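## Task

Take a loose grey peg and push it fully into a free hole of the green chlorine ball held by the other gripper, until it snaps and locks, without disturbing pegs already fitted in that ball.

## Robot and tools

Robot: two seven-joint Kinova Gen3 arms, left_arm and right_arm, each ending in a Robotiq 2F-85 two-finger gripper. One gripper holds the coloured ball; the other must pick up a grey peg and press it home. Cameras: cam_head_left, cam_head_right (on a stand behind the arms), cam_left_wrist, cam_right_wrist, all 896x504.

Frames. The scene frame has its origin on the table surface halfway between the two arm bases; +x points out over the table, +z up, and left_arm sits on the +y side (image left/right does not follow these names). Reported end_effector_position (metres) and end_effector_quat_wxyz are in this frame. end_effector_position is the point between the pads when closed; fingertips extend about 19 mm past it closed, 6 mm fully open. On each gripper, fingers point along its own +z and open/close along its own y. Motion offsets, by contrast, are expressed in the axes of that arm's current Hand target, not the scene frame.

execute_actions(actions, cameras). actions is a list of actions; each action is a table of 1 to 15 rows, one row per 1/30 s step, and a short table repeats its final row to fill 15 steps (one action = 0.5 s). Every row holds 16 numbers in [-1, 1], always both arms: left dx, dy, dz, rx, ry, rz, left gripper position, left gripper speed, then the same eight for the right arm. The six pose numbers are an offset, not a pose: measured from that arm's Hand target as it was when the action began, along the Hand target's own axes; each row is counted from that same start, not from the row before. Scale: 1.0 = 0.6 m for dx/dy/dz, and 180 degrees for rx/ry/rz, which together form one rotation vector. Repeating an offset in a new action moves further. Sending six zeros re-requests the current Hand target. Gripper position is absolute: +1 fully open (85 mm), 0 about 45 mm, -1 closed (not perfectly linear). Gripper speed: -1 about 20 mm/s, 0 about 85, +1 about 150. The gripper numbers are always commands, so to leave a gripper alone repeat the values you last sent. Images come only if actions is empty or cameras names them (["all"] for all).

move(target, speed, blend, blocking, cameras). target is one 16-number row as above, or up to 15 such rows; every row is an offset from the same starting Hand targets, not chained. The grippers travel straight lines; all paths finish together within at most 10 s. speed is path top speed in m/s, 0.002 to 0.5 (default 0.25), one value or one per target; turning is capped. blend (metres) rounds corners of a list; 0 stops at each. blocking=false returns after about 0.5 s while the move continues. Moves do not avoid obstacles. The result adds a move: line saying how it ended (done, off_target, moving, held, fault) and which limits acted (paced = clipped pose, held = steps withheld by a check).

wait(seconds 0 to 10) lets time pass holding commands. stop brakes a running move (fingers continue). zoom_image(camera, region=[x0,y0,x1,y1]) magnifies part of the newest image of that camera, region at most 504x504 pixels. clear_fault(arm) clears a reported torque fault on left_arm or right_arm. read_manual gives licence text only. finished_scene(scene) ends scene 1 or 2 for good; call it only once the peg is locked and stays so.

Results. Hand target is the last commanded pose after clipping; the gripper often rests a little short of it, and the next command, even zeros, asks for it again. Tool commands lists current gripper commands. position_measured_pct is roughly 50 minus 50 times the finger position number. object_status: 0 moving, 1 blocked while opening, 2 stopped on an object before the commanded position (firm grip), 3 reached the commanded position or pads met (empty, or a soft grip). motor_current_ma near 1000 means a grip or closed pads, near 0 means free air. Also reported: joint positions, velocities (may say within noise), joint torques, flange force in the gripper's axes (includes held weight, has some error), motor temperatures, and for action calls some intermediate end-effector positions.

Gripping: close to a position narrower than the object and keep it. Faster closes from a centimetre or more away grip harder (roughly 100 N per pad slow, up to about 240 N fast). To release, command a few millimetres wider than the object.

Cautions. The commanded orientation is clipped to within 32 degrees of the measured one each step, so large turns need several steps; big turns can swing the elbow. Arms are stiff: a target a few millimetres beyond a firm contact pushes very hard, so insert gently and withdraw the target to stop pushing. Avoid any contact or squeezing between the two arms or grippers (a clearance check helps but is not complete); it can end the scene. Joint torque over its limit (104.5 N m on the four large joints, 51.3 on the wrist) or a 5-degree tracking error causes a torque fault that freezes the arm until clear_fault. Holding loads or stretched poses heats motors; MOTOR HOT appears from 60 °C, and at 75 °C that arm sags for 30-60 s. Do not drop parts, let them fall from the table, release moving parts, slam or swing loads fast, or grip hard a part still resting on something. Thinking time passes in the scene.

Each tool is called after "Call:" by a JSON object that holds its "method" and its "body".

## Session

Call:
{"method": "execute_actions", "body": {"actions": []}}

Scene clock: 0.00 s.
left_arm: end_effector_position=(+0.3284, +0.0034, +0.1342) position_measured_pct=77.1 object_status=3 motor_current_ma=700 end_effector_quat_wxyz=(+0.381, +0.603, +0.576, -0.400) | right_arm: end_effector_position=(+0.4405, -0.4004, +0.2000) position_measured_pct=0.0 object_status=3 motor_current_ma=0 end_effector_quat_wxyz=(+0.000, +0.001, +1.000, +0.000)
Joint positions: left_arm=[2.699 -1.344 -1.958 2.089 -0.851 -0.058 0.884] | right_arm=[-0.055 0.432 0 1.657 0 1.053 1.516]
Joint velocities: within noise
Joint torques (N m): no reading
Motor temperatures (°C): left_arm=[25 28 22 25 32 35 35] | right_arm=[29 26 23 26 30 32 43]
Flange force (N): no reading
Hand target: left_arm +0.3284, +0.0034, +0.1342; +0.381, +0.603, +0.576, -0.400 | right_arm +0.4405, -0.4004, +0.2000; +0.000, +0.001, +1.000, +0.000
Tool commands: left_gripper/position=-0.662745 left_gripper/speed=+1.0 right_gripper/position=+1.0 right_gripper/speed=+1.0

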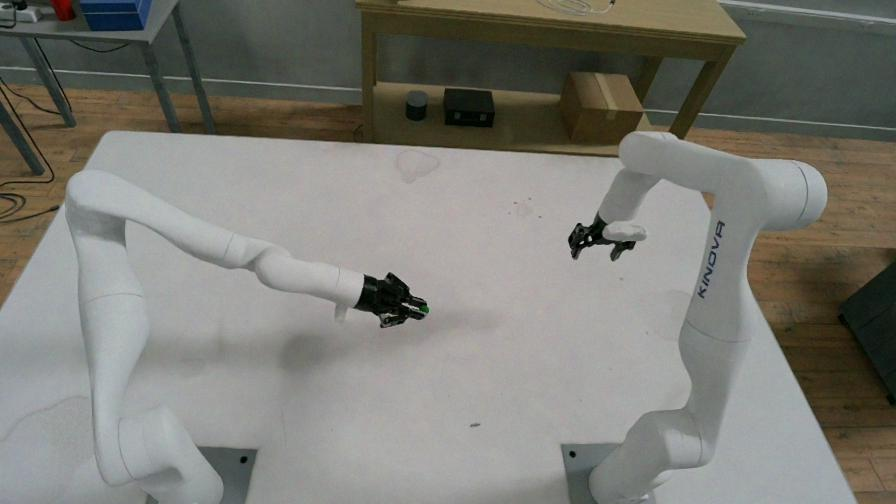

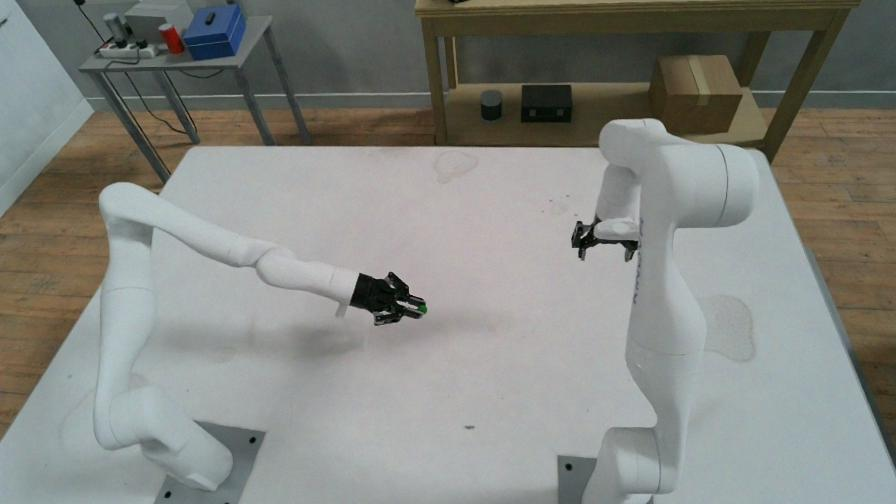

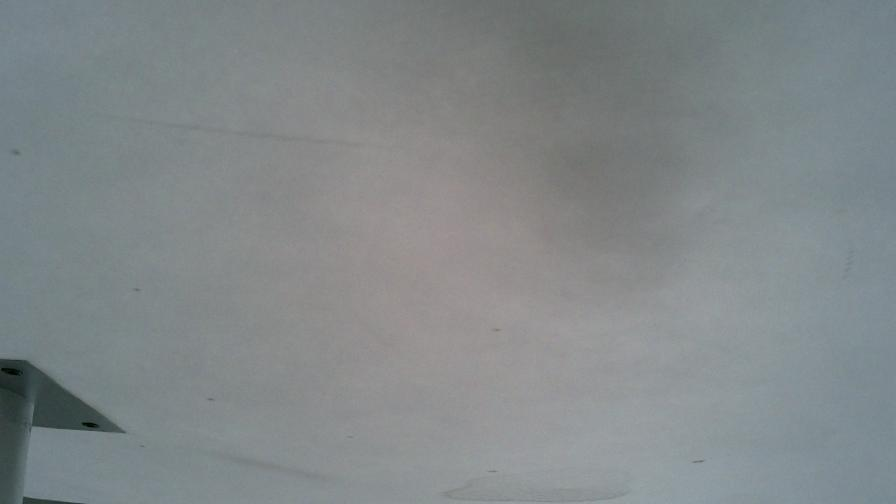

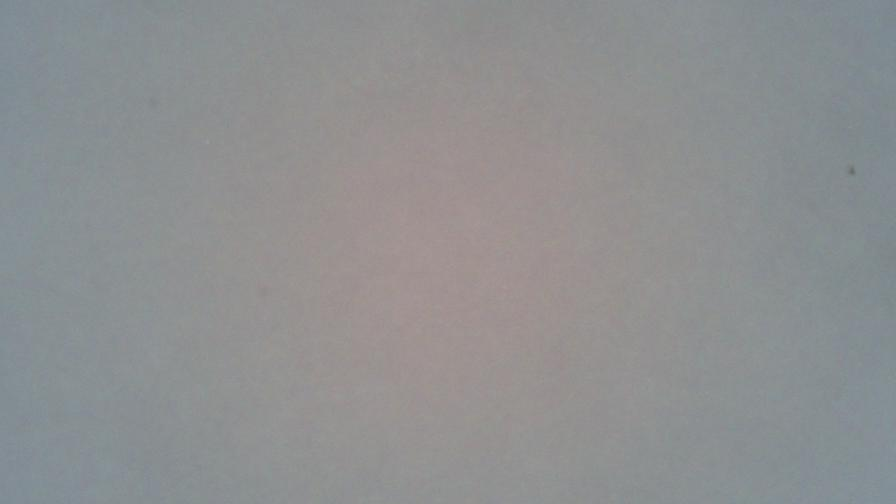

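Call:
{"method": "move", "body": {"target": [0,0,0,0,0,0,-0.85,-1,0.524,0.364,0,0,0,0.5,1,1], "speed": 0.25, "cameras": ["all"]}}

Scene clock: 23.67 s.
left_arm: end_effector_position=(+0.3284, +0.0034, +0.1342) position_measured_pct=77.1 object_status=2 motor_current_ma=1000 end_effector_quat_wxyz=(+0.381, +0.603, +0.576, -0.400) | right_arm: end_effector_position=(+0.1267, -0.1812, +0.2000) position_measured_pct=0.0 object_status=3 motor_current_ma=0 end_effector_quat_wxyz=(+0.000, +0.708, +0.706, +0.000)
Joint positions: left_arm=[2.699 -1.344 -1.958 2.089 -0.851 -0.058 0.884] | right_arm=[-0.882 0.027 -0.234 2.21 0.008 0.906 -1.121]
Joint torques (N m): left_arm=[-1.42 14.16 9.18 1.73 -0.32 -2.52 0.1] | right_arm=[-1.35 -8.12 -1.32 -5.38 -0.09 -0.42 0.19]
Flange force (N): left_arm=[-2.8 6.5 4.9] | right_arm=[2.5 6.6 -4.7]
Hand target: left_arm +0.3284, +0.0034, +0.1342; +0.381, +0.603, +0.576, -0.400 | right_arm +0.1267, -0.1812, +0.2000; +0.000, +0.708, +0.706, +0.000
Off the commanded pose: left_arm 0.000 m, 0 deg | right_arm 0.000 m, 0 deg.
move: done

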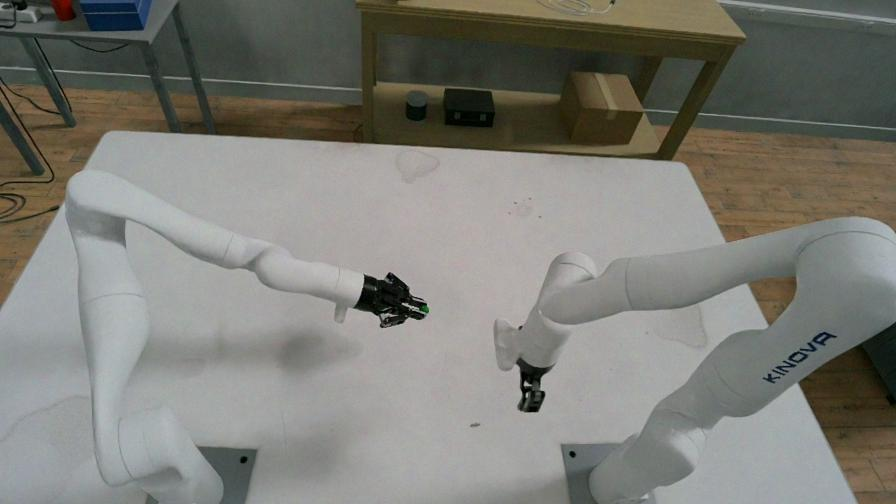

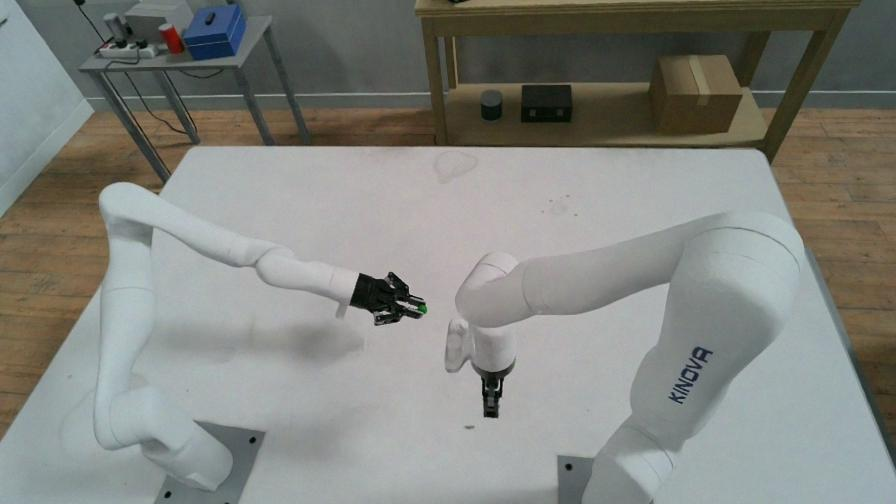

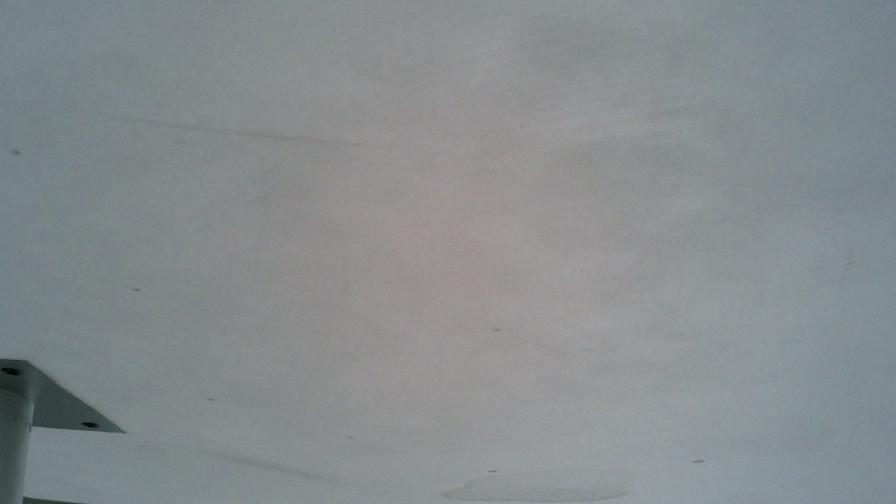

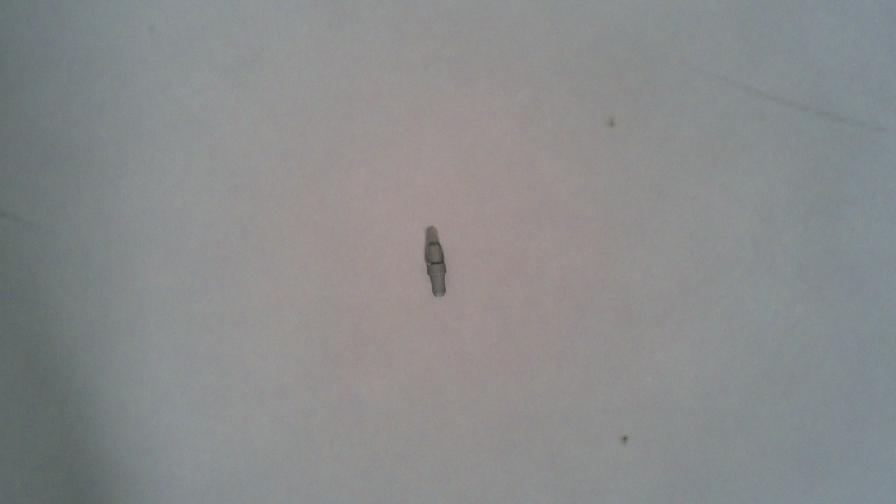

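Call:
{"method": "zoom_image", "body": {"camera": "cam_right_wrist", "region": [397, 215, 477, 305]}}

Scaled by 5.600 from the camera's 896x504 image, which has a finer 1280x720 frame.

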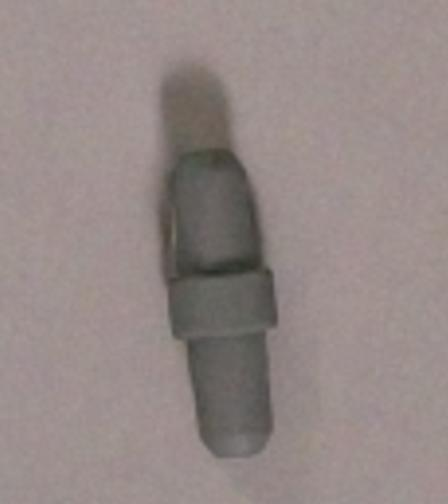

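Call:
{"method": "move", "body": {"target": [[0,0,0,0,0,0,-0.85,-1,0.0643,-0.004,0.233,0,0,-0.0304,-0.5,0],[0,0,0,0,0,0,-0.85,-1,0.0643,-0.004,0.2917,0,0,-0.0304,-0.5,0]], "speed": [0.2,0.06], "cameras": ["cam_right_wrist"]}}

Call:
{"method": "zoom_image", "body": {"camera": "cam_right_wrist", "region": [396, 404, 496, 504]}}

Scene clock: 54.07 s.
left_arm: end_effector_position=(+0.3284, +0.0034, +0.1342) position_measured_pct=77.1 object_status=2 motor_current_ma=1000 end_effector_quat_wxyz=(+0.381, +0.603, +0.576, -0.400) | right_arm: end_effector_position=(+0.1244, -0.1426, +0.0250) position_measured_pct=74.9 object_status=3 motor_current_ma=0 end_effector_quat_wxyz=(+0.000, +0.674, +0.739, +0.000)
Joint positions: left_arm=[2.699 -1.344 -1.958 2.089 -0.851 -0.058 0.884] | right_arm=[-1.087 0.552 -0.12 2.369 0.277 0.232 -1.365]
Joint torques (N m): left_arm=[-1.46 14.13 9.19 1.72 -0.27 -2.5 0.08] | right_arm=[-1.47 -13.21 -1.4 -0.31 -0.05 -0.43 0.16]
Flange force (N): left_arm=[-2.9 6.2 5.0] | right_arm=[3.3 7.8 -0.6]
Hand target: left_arm +0.3284, +0.0034, +0.1342; +0.381, +0.603, +0.576, -0.400 | right_arm +0.1244, -0.1426, +0.0250; +0.000, +0.674, +0.739, +0.000
Off the commanded pose: left_arm 0.000 m, 0 deg | right_arm 0.000 m, 0 deg.
move: done
Images, in order (width x height): cam_right_wrist 896x504.

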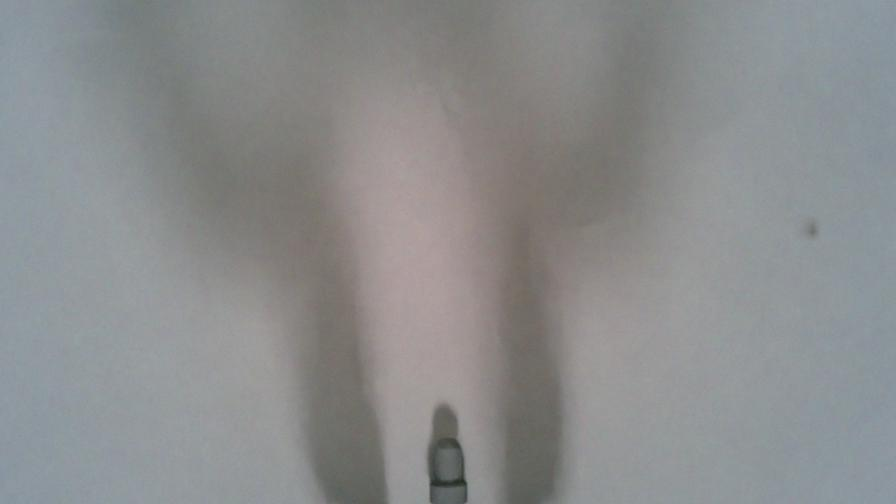

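Scaled by 5.040 from the camera's 896x504 image, which has a finer 1280x720 frame.

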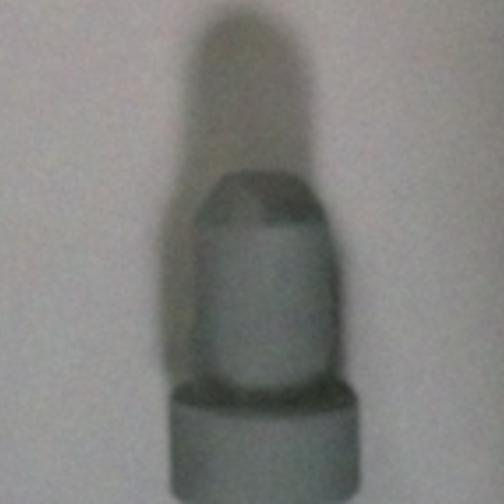

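Call:
{"method": "move", "body": {"target": [[0,0,0,0,0,0,-0.85,-1,-0.0023,0,0.0,0,0,0,-0.5,0],[0,0,0,0,0,0,-0.85,-1,-0.0023,0,0.0081,0,0,0,-0.5,0]], "speed": [0.02,0.008]}}

Call:
{"method": "move", "body": {"target": [0,0,0,0,0,0,-0.85,-1,0,0,0,0,0,0,-1,-1], "cameras": ["cam_right_wrist"]}}

Call:
{"method": "wait", "body": {"seconds": 1}}

Call:
{"method": "zoom_image", "body": {"camera": "cam_right_wrist", "region": [396, 404, 496, 504]}}

Scene clock: 69.43 s.
left_arm: end_effector_position=(+0.3284, +0.0034, +0.1342) position_measured_pct=77.1 object_status=2 motor_current_ma=1000 end_effector_quat_wxyz=(+0.381, +0.603, +0.576, -0.400) | right_arm: end_effector_position=(+0.1245, -0.1440, +0.0201) position_measured_pct=74.9 object_status=3 motor_current_ma=0 end_effector_quat_wxyz=(+0.000, +0.673, +0.739, +0.000)
Joint positions: left_arm=[2.699 -1.344 -1.958 2.089 -0.851 -0.058 0.884] | right_arm=[-1.094 0.567 -0.108 2.376 0.284 0.209 -1.368]
Joint torques (N m): left_arm=[-1.48 14.2 9.15 1.65 -0.27 -2.5 0.07] | right_arm=[-1.32 -13.39 -1.41 -0.1 -0.04 -0.44 0.17]
Flange force (N): left_arm=[-2.8 6.3 4.9] | right_arm=[3.6 7.3 0.2]
Hand target: left_arm +0.3284, +0.0034, +0.1342; +0.381, +0.603, +0.576, -0.400 | right_arm +0.1245, -0.1440, +0.0201; +0.000, +0.673, +0.739, +0.000
Off the commanded pose: left_arm 0.000 m, 0 deg | right_arm 0.000 m, 0 deg.
move: done

Scene clock: 71.07 s.
left_arm: end_effector_position=(+0.3284, +0.0034, +0.1342) position_measured_pct=77.1 object_status=2 motor_current_ma=1000 end_effector_quat_wxyz=(+0.381, +0.603, +0.576, -0.400) | right_arm: end_effector_position=(+0.1245, -0.1440, +0.0201) position_measured_pct=97.8 object_status=0 motor_current_ma=1000 end_effector_quat_wxyz=(+0.000, +0.673, +0.739, +0.000)
Joint positions: left_arm=[2.699 -1.344 -1.958 2.089 -0.851 -0.058 0.884] | right_arm=[-1.094 0.567 -0.108 2.376 0.284 0.209 -1.368]
Joint torques (N m): left_arm=[-1.39 14.17 9.12 1.67 -0.32 -2.54 0.06] | right_arm=[-1.38 -13.14 -1.44 -0.24 -0.05 -0.52 0.17]
Flange force (N): left_arm=[-2.9 6.5 4.5] | right_arm=[3.2 7.3 -0.9]
Hand target: left_arm +0.3284, +0.0034, +0.1342; +0.381, +0.603, +0.576, -0.400 | right_arm +0.1245, -0.1440, +0.0201; +0.000, +0.673, +0.739, +0.000
Off the commanded pose: left_arm 0.000 m, 0 deg | right_arm 0.000 m, 0 deg.
move: done
Images, in order (width x height): cam_right_wrist 896x504.

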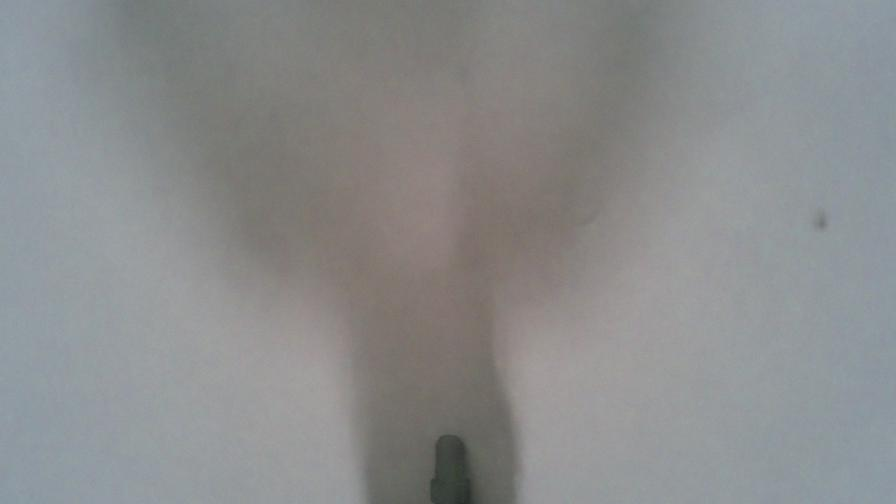

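Scene clock: 72.07 s.
left_arm: end_effector_position=(+0.3284, +0.0034, +0.1342) position_measured_pct=77.1 object_status=2 motor_current_ma=1000 end_effector_quat_wxyz=(+0.381, +0.603, +0.576, -0.400) | right_arm: end_effector_position=(+0.1245, -0.1440, +0.0201) position_measured_pct=97.8 object_status=2 motor_current_ma=1000 end_effector_quat_wxyz=(+0.000, +0.673, +0.739, +0.000)
Joint positions: left_arm=[2.699 -1.344 -1.958 2.089 -0.851 -0.058 0.884] | right_arm=[-1.094 0.567 -0.108 2.376 0.284 0.209 -1.368]
Joint torques (N m): left_arm=[-1.42 14.14 9.17 1.69 -0.27 -2.52 0.12] | right_arm=[-1.39 -13.16 -1.44 -0.24 -0.06 -0.56 0.17]
Flange force (N): left_arm=[-2.8 6.4 4.8] | right_arm=[3.2 7.4 -1.0]
Hand target: left_arm +0.3284, +0.0034, +0.1342; +0.381, +0.603, +0.576, -0.400 | right_arm +0.1245, -0.1440, +0.0201; +0.000, +0.673, +0.739, +0.000
Tool commands: left_gripper/position=-0.85 left_gripper/speed=-1.0 right_gripper/position=-1.0 right_gripper/speed=-1.0
Off the commanded pose: left_arm 0.000 m, 0 deg | right_arm 0.000 m, 0 deg.
wait: 1.00 s; at rest by 0.17 s

Scaled by 5.040 from the camera's 896x504 image, which has a finer 1280x720 frame.
This view is cut from an older image: the scene may have changed since it was taken.

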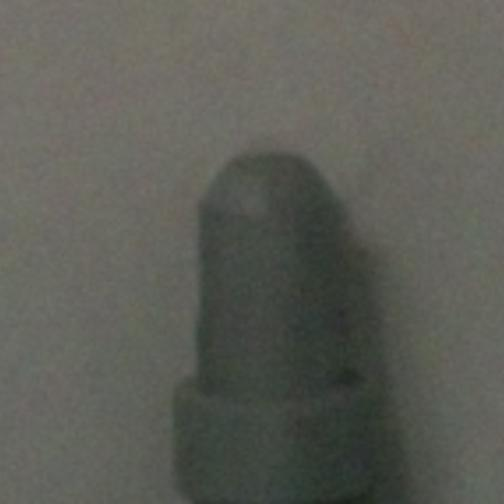

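Call:
{"method": "move", "body": {"target": [[0,0,0,0,0,0,-0.85,-1,0,0,-0.2,0,0,0,-1,-1],[0,0,0,0,0,0,-0.85,-1,0.0582,0.346,-0.1753,-0.012,0.25,0.029,-1,-1]], "speed": [0.1,0.15], "blend": [0.02,0], "cameras": ["cam_right_wrist","cam_head_left","cam_head_right"]}}

Call:
{"method": "zoom_image", "body": {"camera": "cam_right_wrist", "region": [358, 160, 538, 340]}}

Scene clock: 91.63 s.
left_arm: end_effector_position=(+0.3284, +0.0034, +0.1342) position_measured_pct=77.1 object_status=2 motor_current_ma=1000 end_effector_quat_wxyz=(+0.381, +0.603, +0.576, -0.400) | right_arm: end_effector_position=(+0.3280, -0.0899, +0.1253) position_measured_pct=97.8 object_status=2 motor_current_ma=1000 end_effector_quat_wxyz=(-0.270, +0.654, +0.652, +0.271)
Joint positions: left_arm=[2.699 -1.344 -1.958 2.089 -0.851 -0.058 0.884] | right_arm=[0.345 0.797 -0.979 2.156 -0.559 0.172 0.184]
Joint torques (N m): left_arm=[-1.43 14.13 9.18 1.71 -0.26 -2.49 0.1] | right_arm=[-1.31 -14 -6.74 -2.25 -0.42 0 0.16]
Flange force (N): left_arm=[-2.8 6.2 4.9] | right_arm=[-1.1 7.9 -2.4]
Hand target: left_arm +0.3284, +0.0034, +0.1342; +0.381, +0.603, +0.576, -0.400 | right_arm +0.3280, -0.0899, +0.1253; -0.270, +0.654, +0.652, +0.271
Off the commanded pose: left_arm 0.000 m, 0 deg | right_arm 0.000 m, 0 deg.
move: done
Images, in order (width x height): cam_head_left 896x504, cam_head_right 896x504, cam_right_wrist 896x504.

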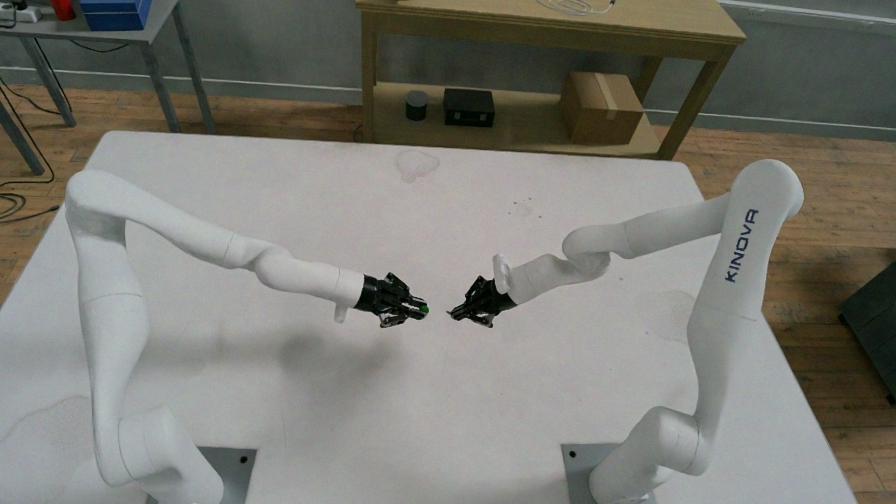

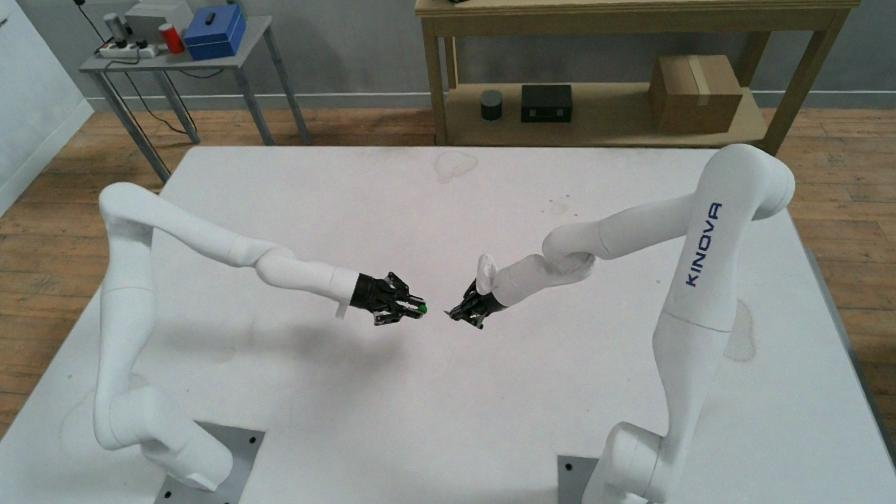

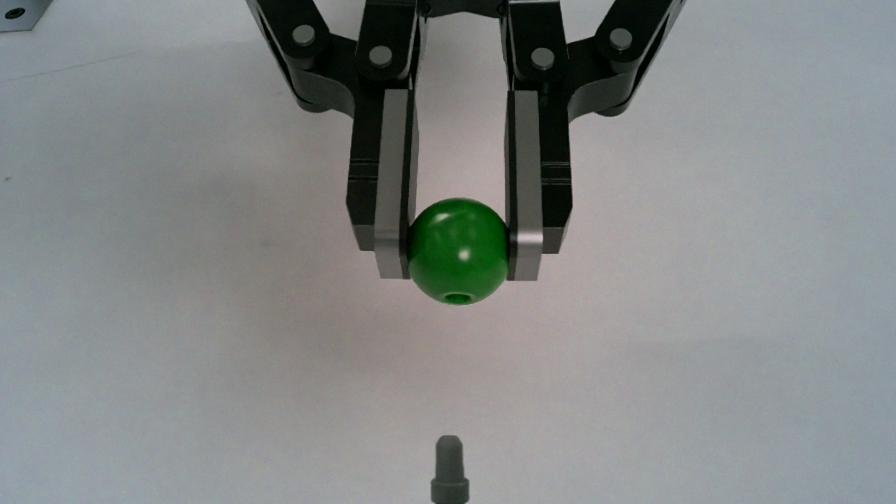

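Scaled by 2.800 from the camera's 896x504 image, which has a finer 1280x720 frame.

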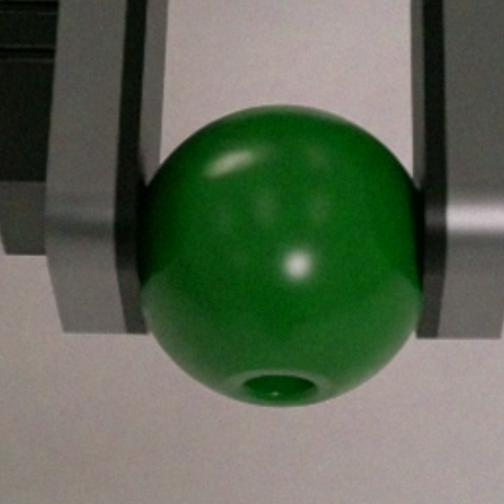

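Call:
{"method": "zoom_image", "body": {"camera": "cam_right_wrist", "region": [398, 190, 518, 310]}}

Call:
{"method": "zoom_image", "body": {"camera": "cam_right_wrist", "region": [413, 424, 483, 504]}}

Call:
{"method": "zoom_image", "body": {"camera": "cam_head_left", "region": [410, 295, 460, 332]}}

Call:
{"method": "zoom_image", "body": {"camera": "cam_head_right", "region": [410, 295, 460, 332]}}

Scaled by 4.200 from the camera's 896x504 image, which has a finer 1280x720 frame.

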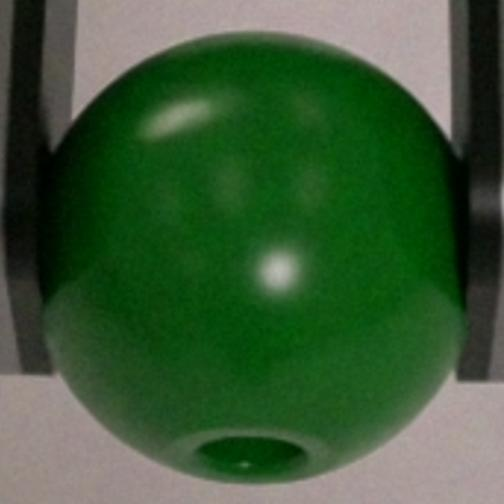

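Scaled by 6.300 from the camera's 896x504 image, which has a finer 1280x720 frame.

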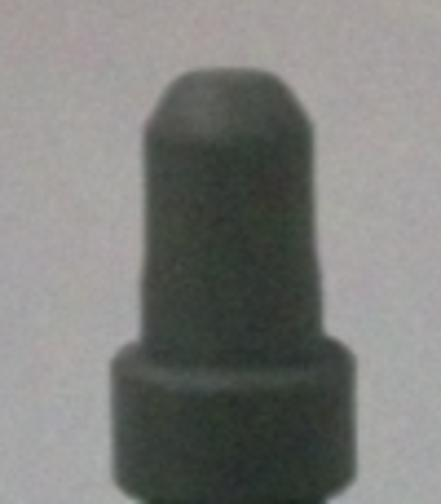

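Scaled by 10.080 from the camera's 896x504 image, which has a finer 1280x720 frame.

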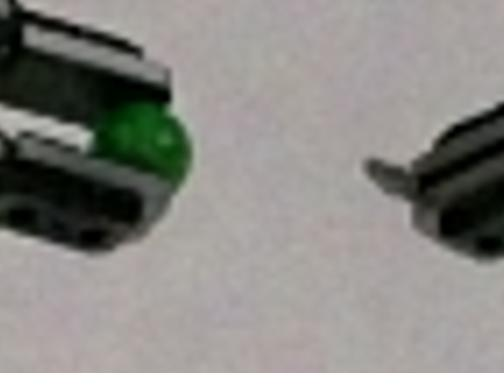

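Scaled by 10.080 from the camera's 896x504 image, which has a finer 1280x720 frame.

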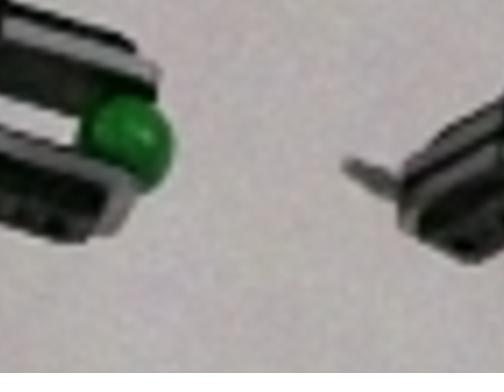

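Call:
{"method": "move", "body": {"target": [0,0,0,0,0,0,-0.85,-1,0.0452,0.0008,0.0145,-0.0038,-0.1805,0.013,-1,-1], "speed": 0.08, "cameras": ["cam_right_wrist","cam_head_left","cam_head_right"]}}

Call:
{"method": "zoom_image", "body": {"camera": "cam_right_wrist", "region": [348, 304, 548, 504]}}

Call:
{"method": "zoom_image", "body": {"camera": "cam_head_left", "region": [410, 295, 450, 325]}}

Call:
{"method": "zoom_image", "body": {"camera": "cam_head_right", "region": [410, 295, 450, 325]}}

Scene clock: 146.43 s.
left_arm: end_effector_position=(+0.3284, +0.0034, +0.1342) position_measured_pct=77.1 object_status=2 motor_current_ma=1000 end_effector_quat_wxyz=(+0.381, +0.603, +0.576, -0.400) | right_arm: end_effector_position=(+0.3285, -0.0646, +0.1383) position_measured_pct=97.8 object_status=2 motor_current_ma=1000 end_effector_quat_wxyz=(-0.079, +0.719, +0.687, +0.076)
Joint positions: left_arm=[2.699 -1.344 -1.958 2.089 -0.851 -0.058 0.884] | right_arm=[-0.642 0.495 -0.123 1.82 -0.161 0.686 -0.671]
Joint torques (N m): left_arm=[-1.45 14.16 9.17 1.7 -0.27 -2.54 0.09] | right_arm=[-1.34 -17.4 -1.83 -5.41 -0.43 -0.77 0.18]
Flange force (N): left_arm=[-2.8 6.5 4.8] | right_arm=[3.4 7.6 -1.6]
Hand target: left_arm +0.3284, +0.0034, +0.1342; +0.381, +0.603, +0.576, -0.400 | right_arm +0.3285, -0.0646, +0.1383; -0.079, +0.719, +0.687, +0.076
Off the commanded pose: left_arm 0.000 m, 0 deg | right_arm 0.000 m, 0 deg.
move: done
Images, in order (width x height): cam_head_left 896x504, cam_head_right 896x504, cam_right_wrist 896x504.

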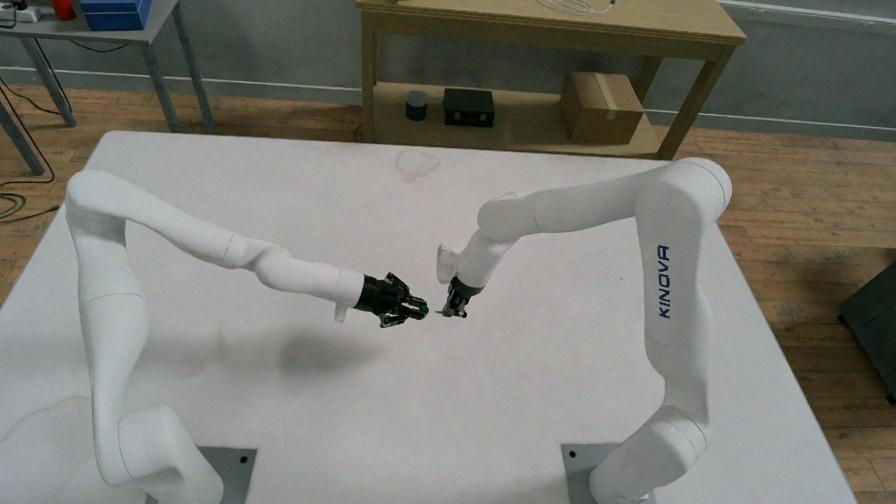

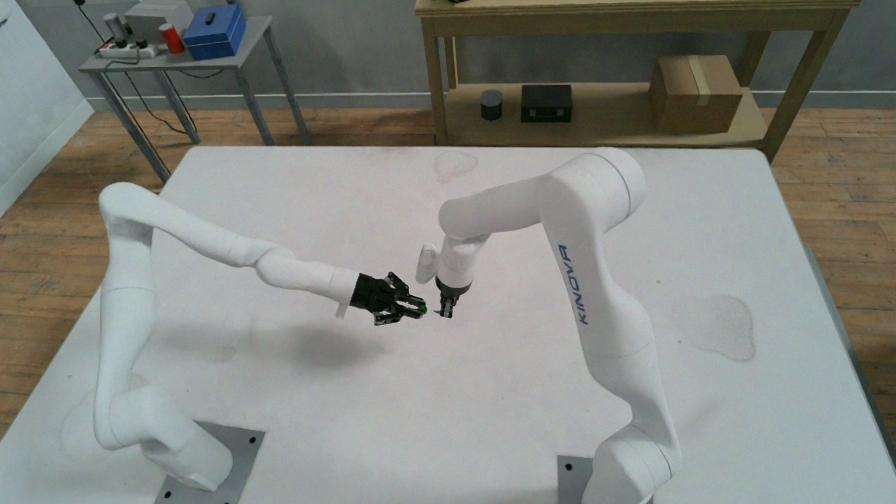

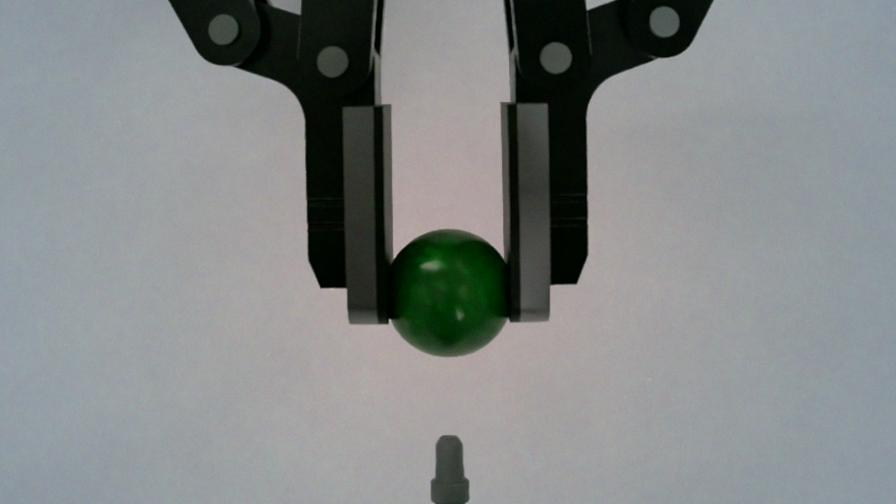

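Scaled by 2.520 from the camera's 896x504 image, which has a finer 1280x720 frame.

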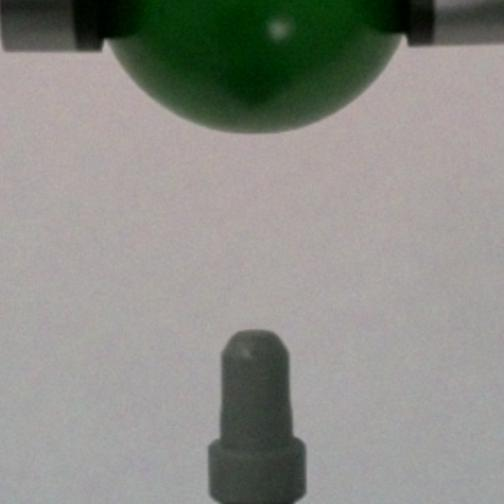

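Scaled by 12.600 from the camera's 896x504 image, which has a finer 1280x720 frame.

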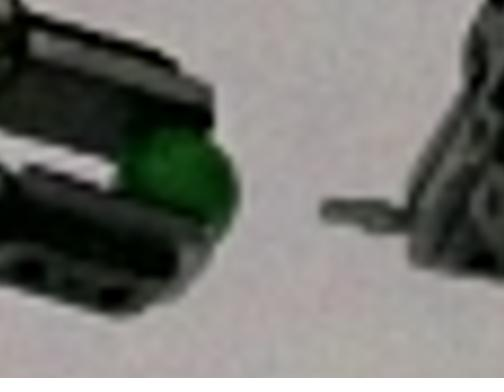

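Scaled by 12.600 from the camera's 896x504 image, which has a finer 1280x720 frame.

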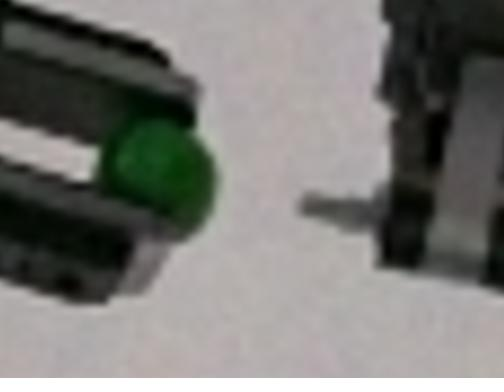

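Call:
{"method": "move", "body": {"target": [0,0,0,0,0,0,-0.85,-1,0.0175,0.0002,0,0,0,0,-1,-1], "speed": 0.03, "cameras": ["cam_right_wrist","cam_head_left","cam_head_right"]}}

Call:
{"method": "zoom_image", "body": {"camera": "cam_right_wrist", "region": [378, 304, 528, 504]}}

Call:
{"method": "zoom_image", "body": {"camera": "cam_head_left", "region": [410, 295, 450, 325]}}

Call:
{"method": "zoom_image", "body": {"camera": "cam_head_right", "region": [410, 295, 450, 325]}}

Scene clock: 191.07 s.
left_arm: end_effector_position=(+0.3284, +0.0034, +0.1342) position_measured_pct=77.1 object_status=2 motor_current_ma=1000 end_effector_quat_wxyz=(+0.381, +0.603, +0.576, -0.400) | right_arm: end_effector_position=(+0.3291, -0.0544, +0.1406) position_measured_pct=97.8 object_status=2 motor_current_ma=1000 end_effector_quat_wxyz=(-0.079, +0.719, +0.687, +0.076)
Joint positions: left_arm=[2.699 -1.344 -1.958 2.089 -0.851 -0.058 0.884] | right_arm=[-0.663 0.504 -0.119 1.795 -0.156 0.7 -0.693]
Joint torques (N m): left_arm=[-1.41 14.18 9.23 1.72 -0.3 -2.55 0.11] | right_arm=[-1.32 -17.7 -1.79 -5.42 -0.39 -0.82 0.18]
Flange force (N): left_arm=[-2.7 6.5 4.8] | right_arm=[4.0 7.9 -1.7]
Hand target: left_arm +0.3284, +0.0034, +0.1342; +0.381, +0.603, +0.576, -0.400 | right_arm +0.3291, -0.0544, +0.1406; -0.079, +0.719, +0.687, +0.076
Off the commanded pose: left_arm 0.000 m, 0 deg | right_arm 0.000 m, 0 deg.
move: done
Images, in order (width x height): cam_head_left 896x504, cam_head_right 896x504, cam_right_wrist 896x504.

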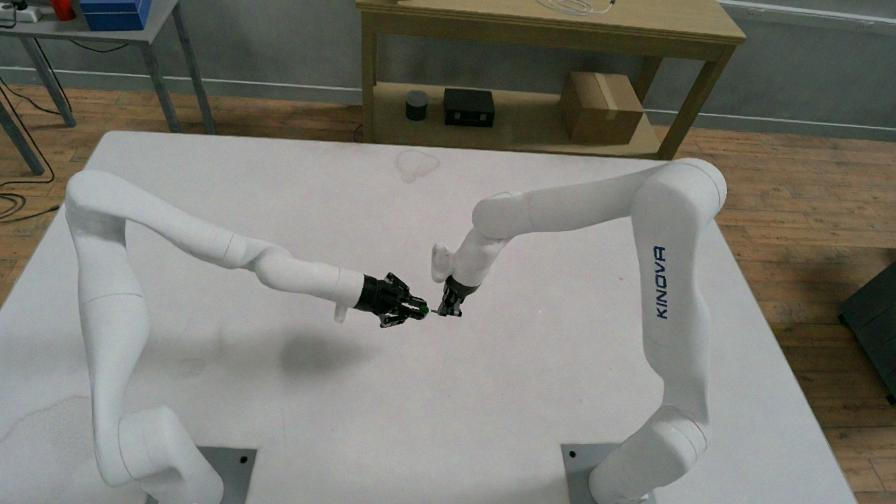

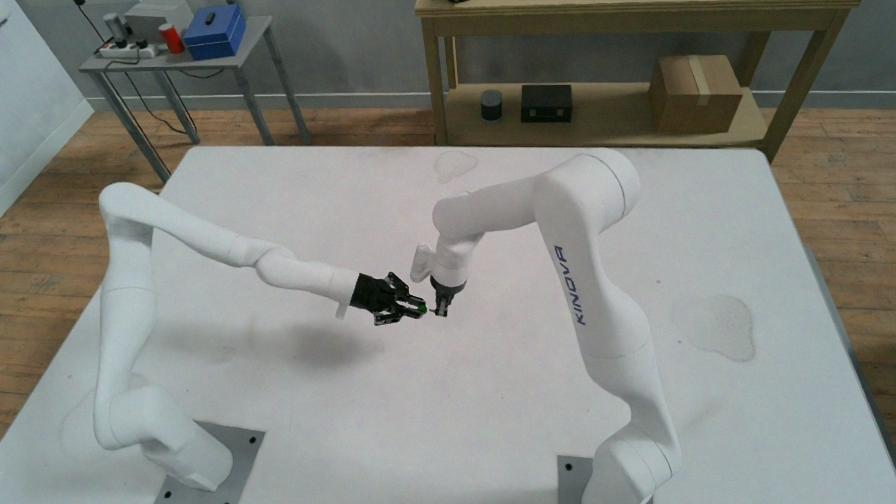

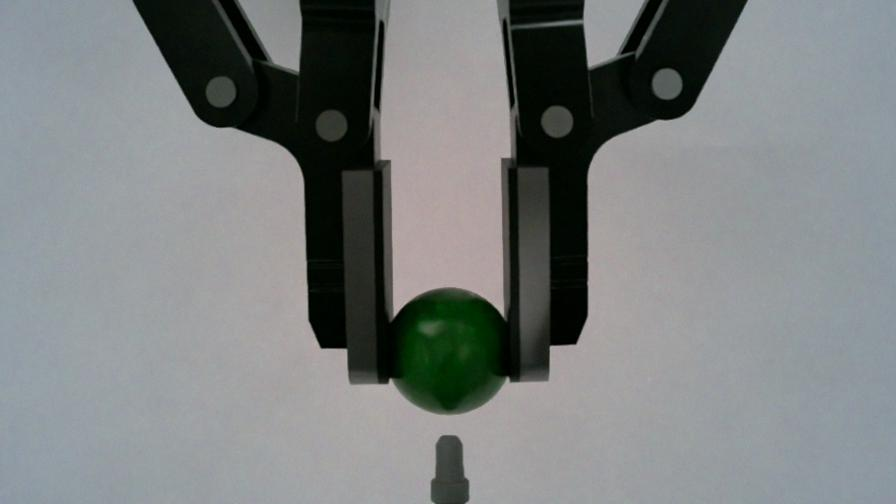

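Scaled by 2.520 from the camera's 896x504 image, which has a finer 1280x720 frame.

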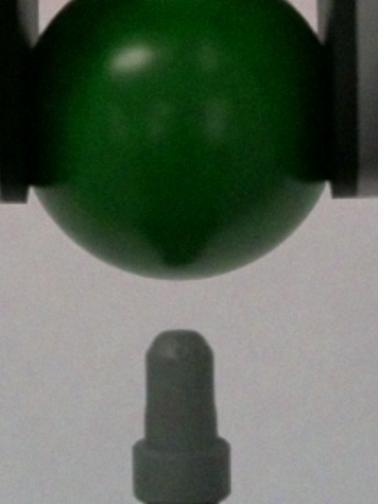

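Scaled by 12.600 from the camera's 896x504 image, which has a finer 1280x720 frame.

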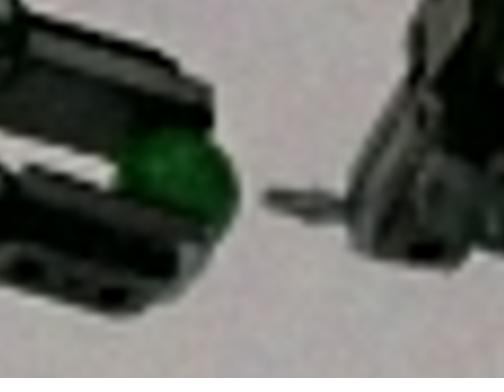

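Scaled by 12.600 from the camera's 896x504 image, which has a finer 1280x720 frame.

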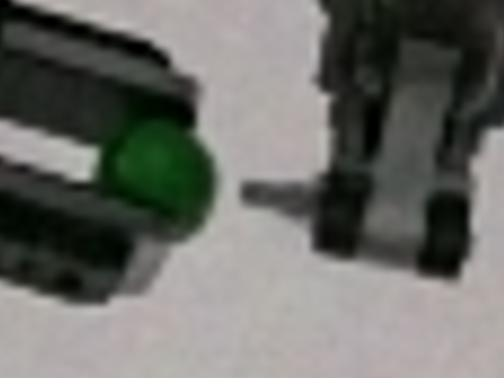

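Call:
{"method": "move", "body": {"target": [[0,0,0,0,0,0,-0.85,-1,0.0,0,0.0033,0,0,0,-1,-1],[0,0,0,0,0,0,-0.85,-1,0.0067,0,0.0033,0,0,0,-1,-1]], "speed": 0.015, "cameras": ["cam_right_wrist"]}}

Call:
{"method": "zoom_image", "body": {"camera": "cam_right_wrist", "region": [378, 304, 528, 504]}}

Scene clock: 205.80 s.
left_arm: end_effector_position=(+0.3284, +0.0034, +0.1341) position_measured_pct=77.1 object_status=2 motor_current_ma=1000 end_effector_quat_wxyz=(+0.381, +0.603, +0.576, -0.400) | right_arm: end_effector_position=(+0.3293, -0.0501, +0.1395) position_measured_pct=97.8 object_status=2 motor_current_ma=1000 end_effector_quat_wxyz=(-0.079, +0.719, +0.687, +0.076)
Joint positions: left_arm=[2.699 -1.344 -1.958 2.089 -0.851 -0.058 0.884] | right_arm=[-0.671 0.511 -0.117 1.786 -0.155 0.701 -0.701]
Joint torques (N m): left_arm=[0.48 13.72 9.92 1.62 -0.31 -2.87 0.07] | right_arm=[-2.91 -18.82 -3.51 -7.3 -1.29 -1.93 0.23]
Flange force (N): left_arm=[-1.5 6.6 -0.5] | right_arm=[-0.1 8.5 -2.1]
Hand target: left_arm +0.3284, +0.0034, +0.1341; +0.381, +0.603, +0.576, -0.400 | right_arm +0.3293, -0.0500, +0.1395; -0.079, +0.719, +0.687, +0.076
Off the commanded pose: left_arm 0.000 m, 0 deg | right_arm 0.000 m, 0 deg.
move: done
Images, in order (width x height): cam_right_wrist 896x504.

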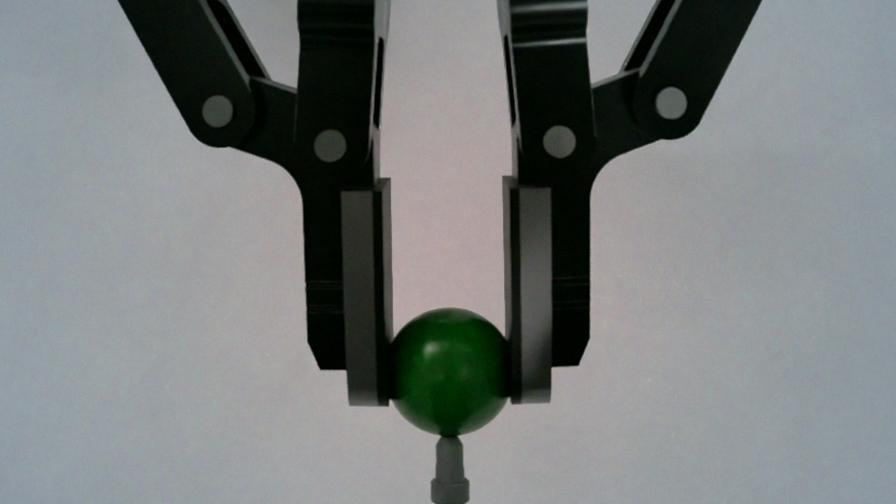

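Scaled by 2.520 from the camera's 896x504 image, which has a finer 1280x720 frame.

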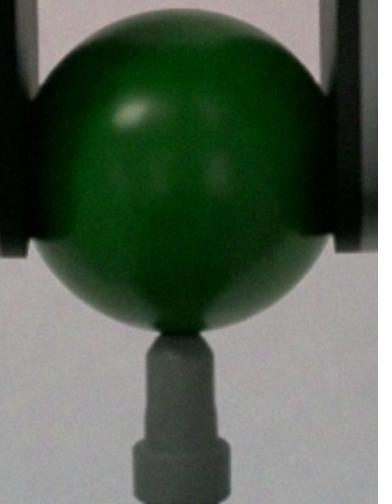

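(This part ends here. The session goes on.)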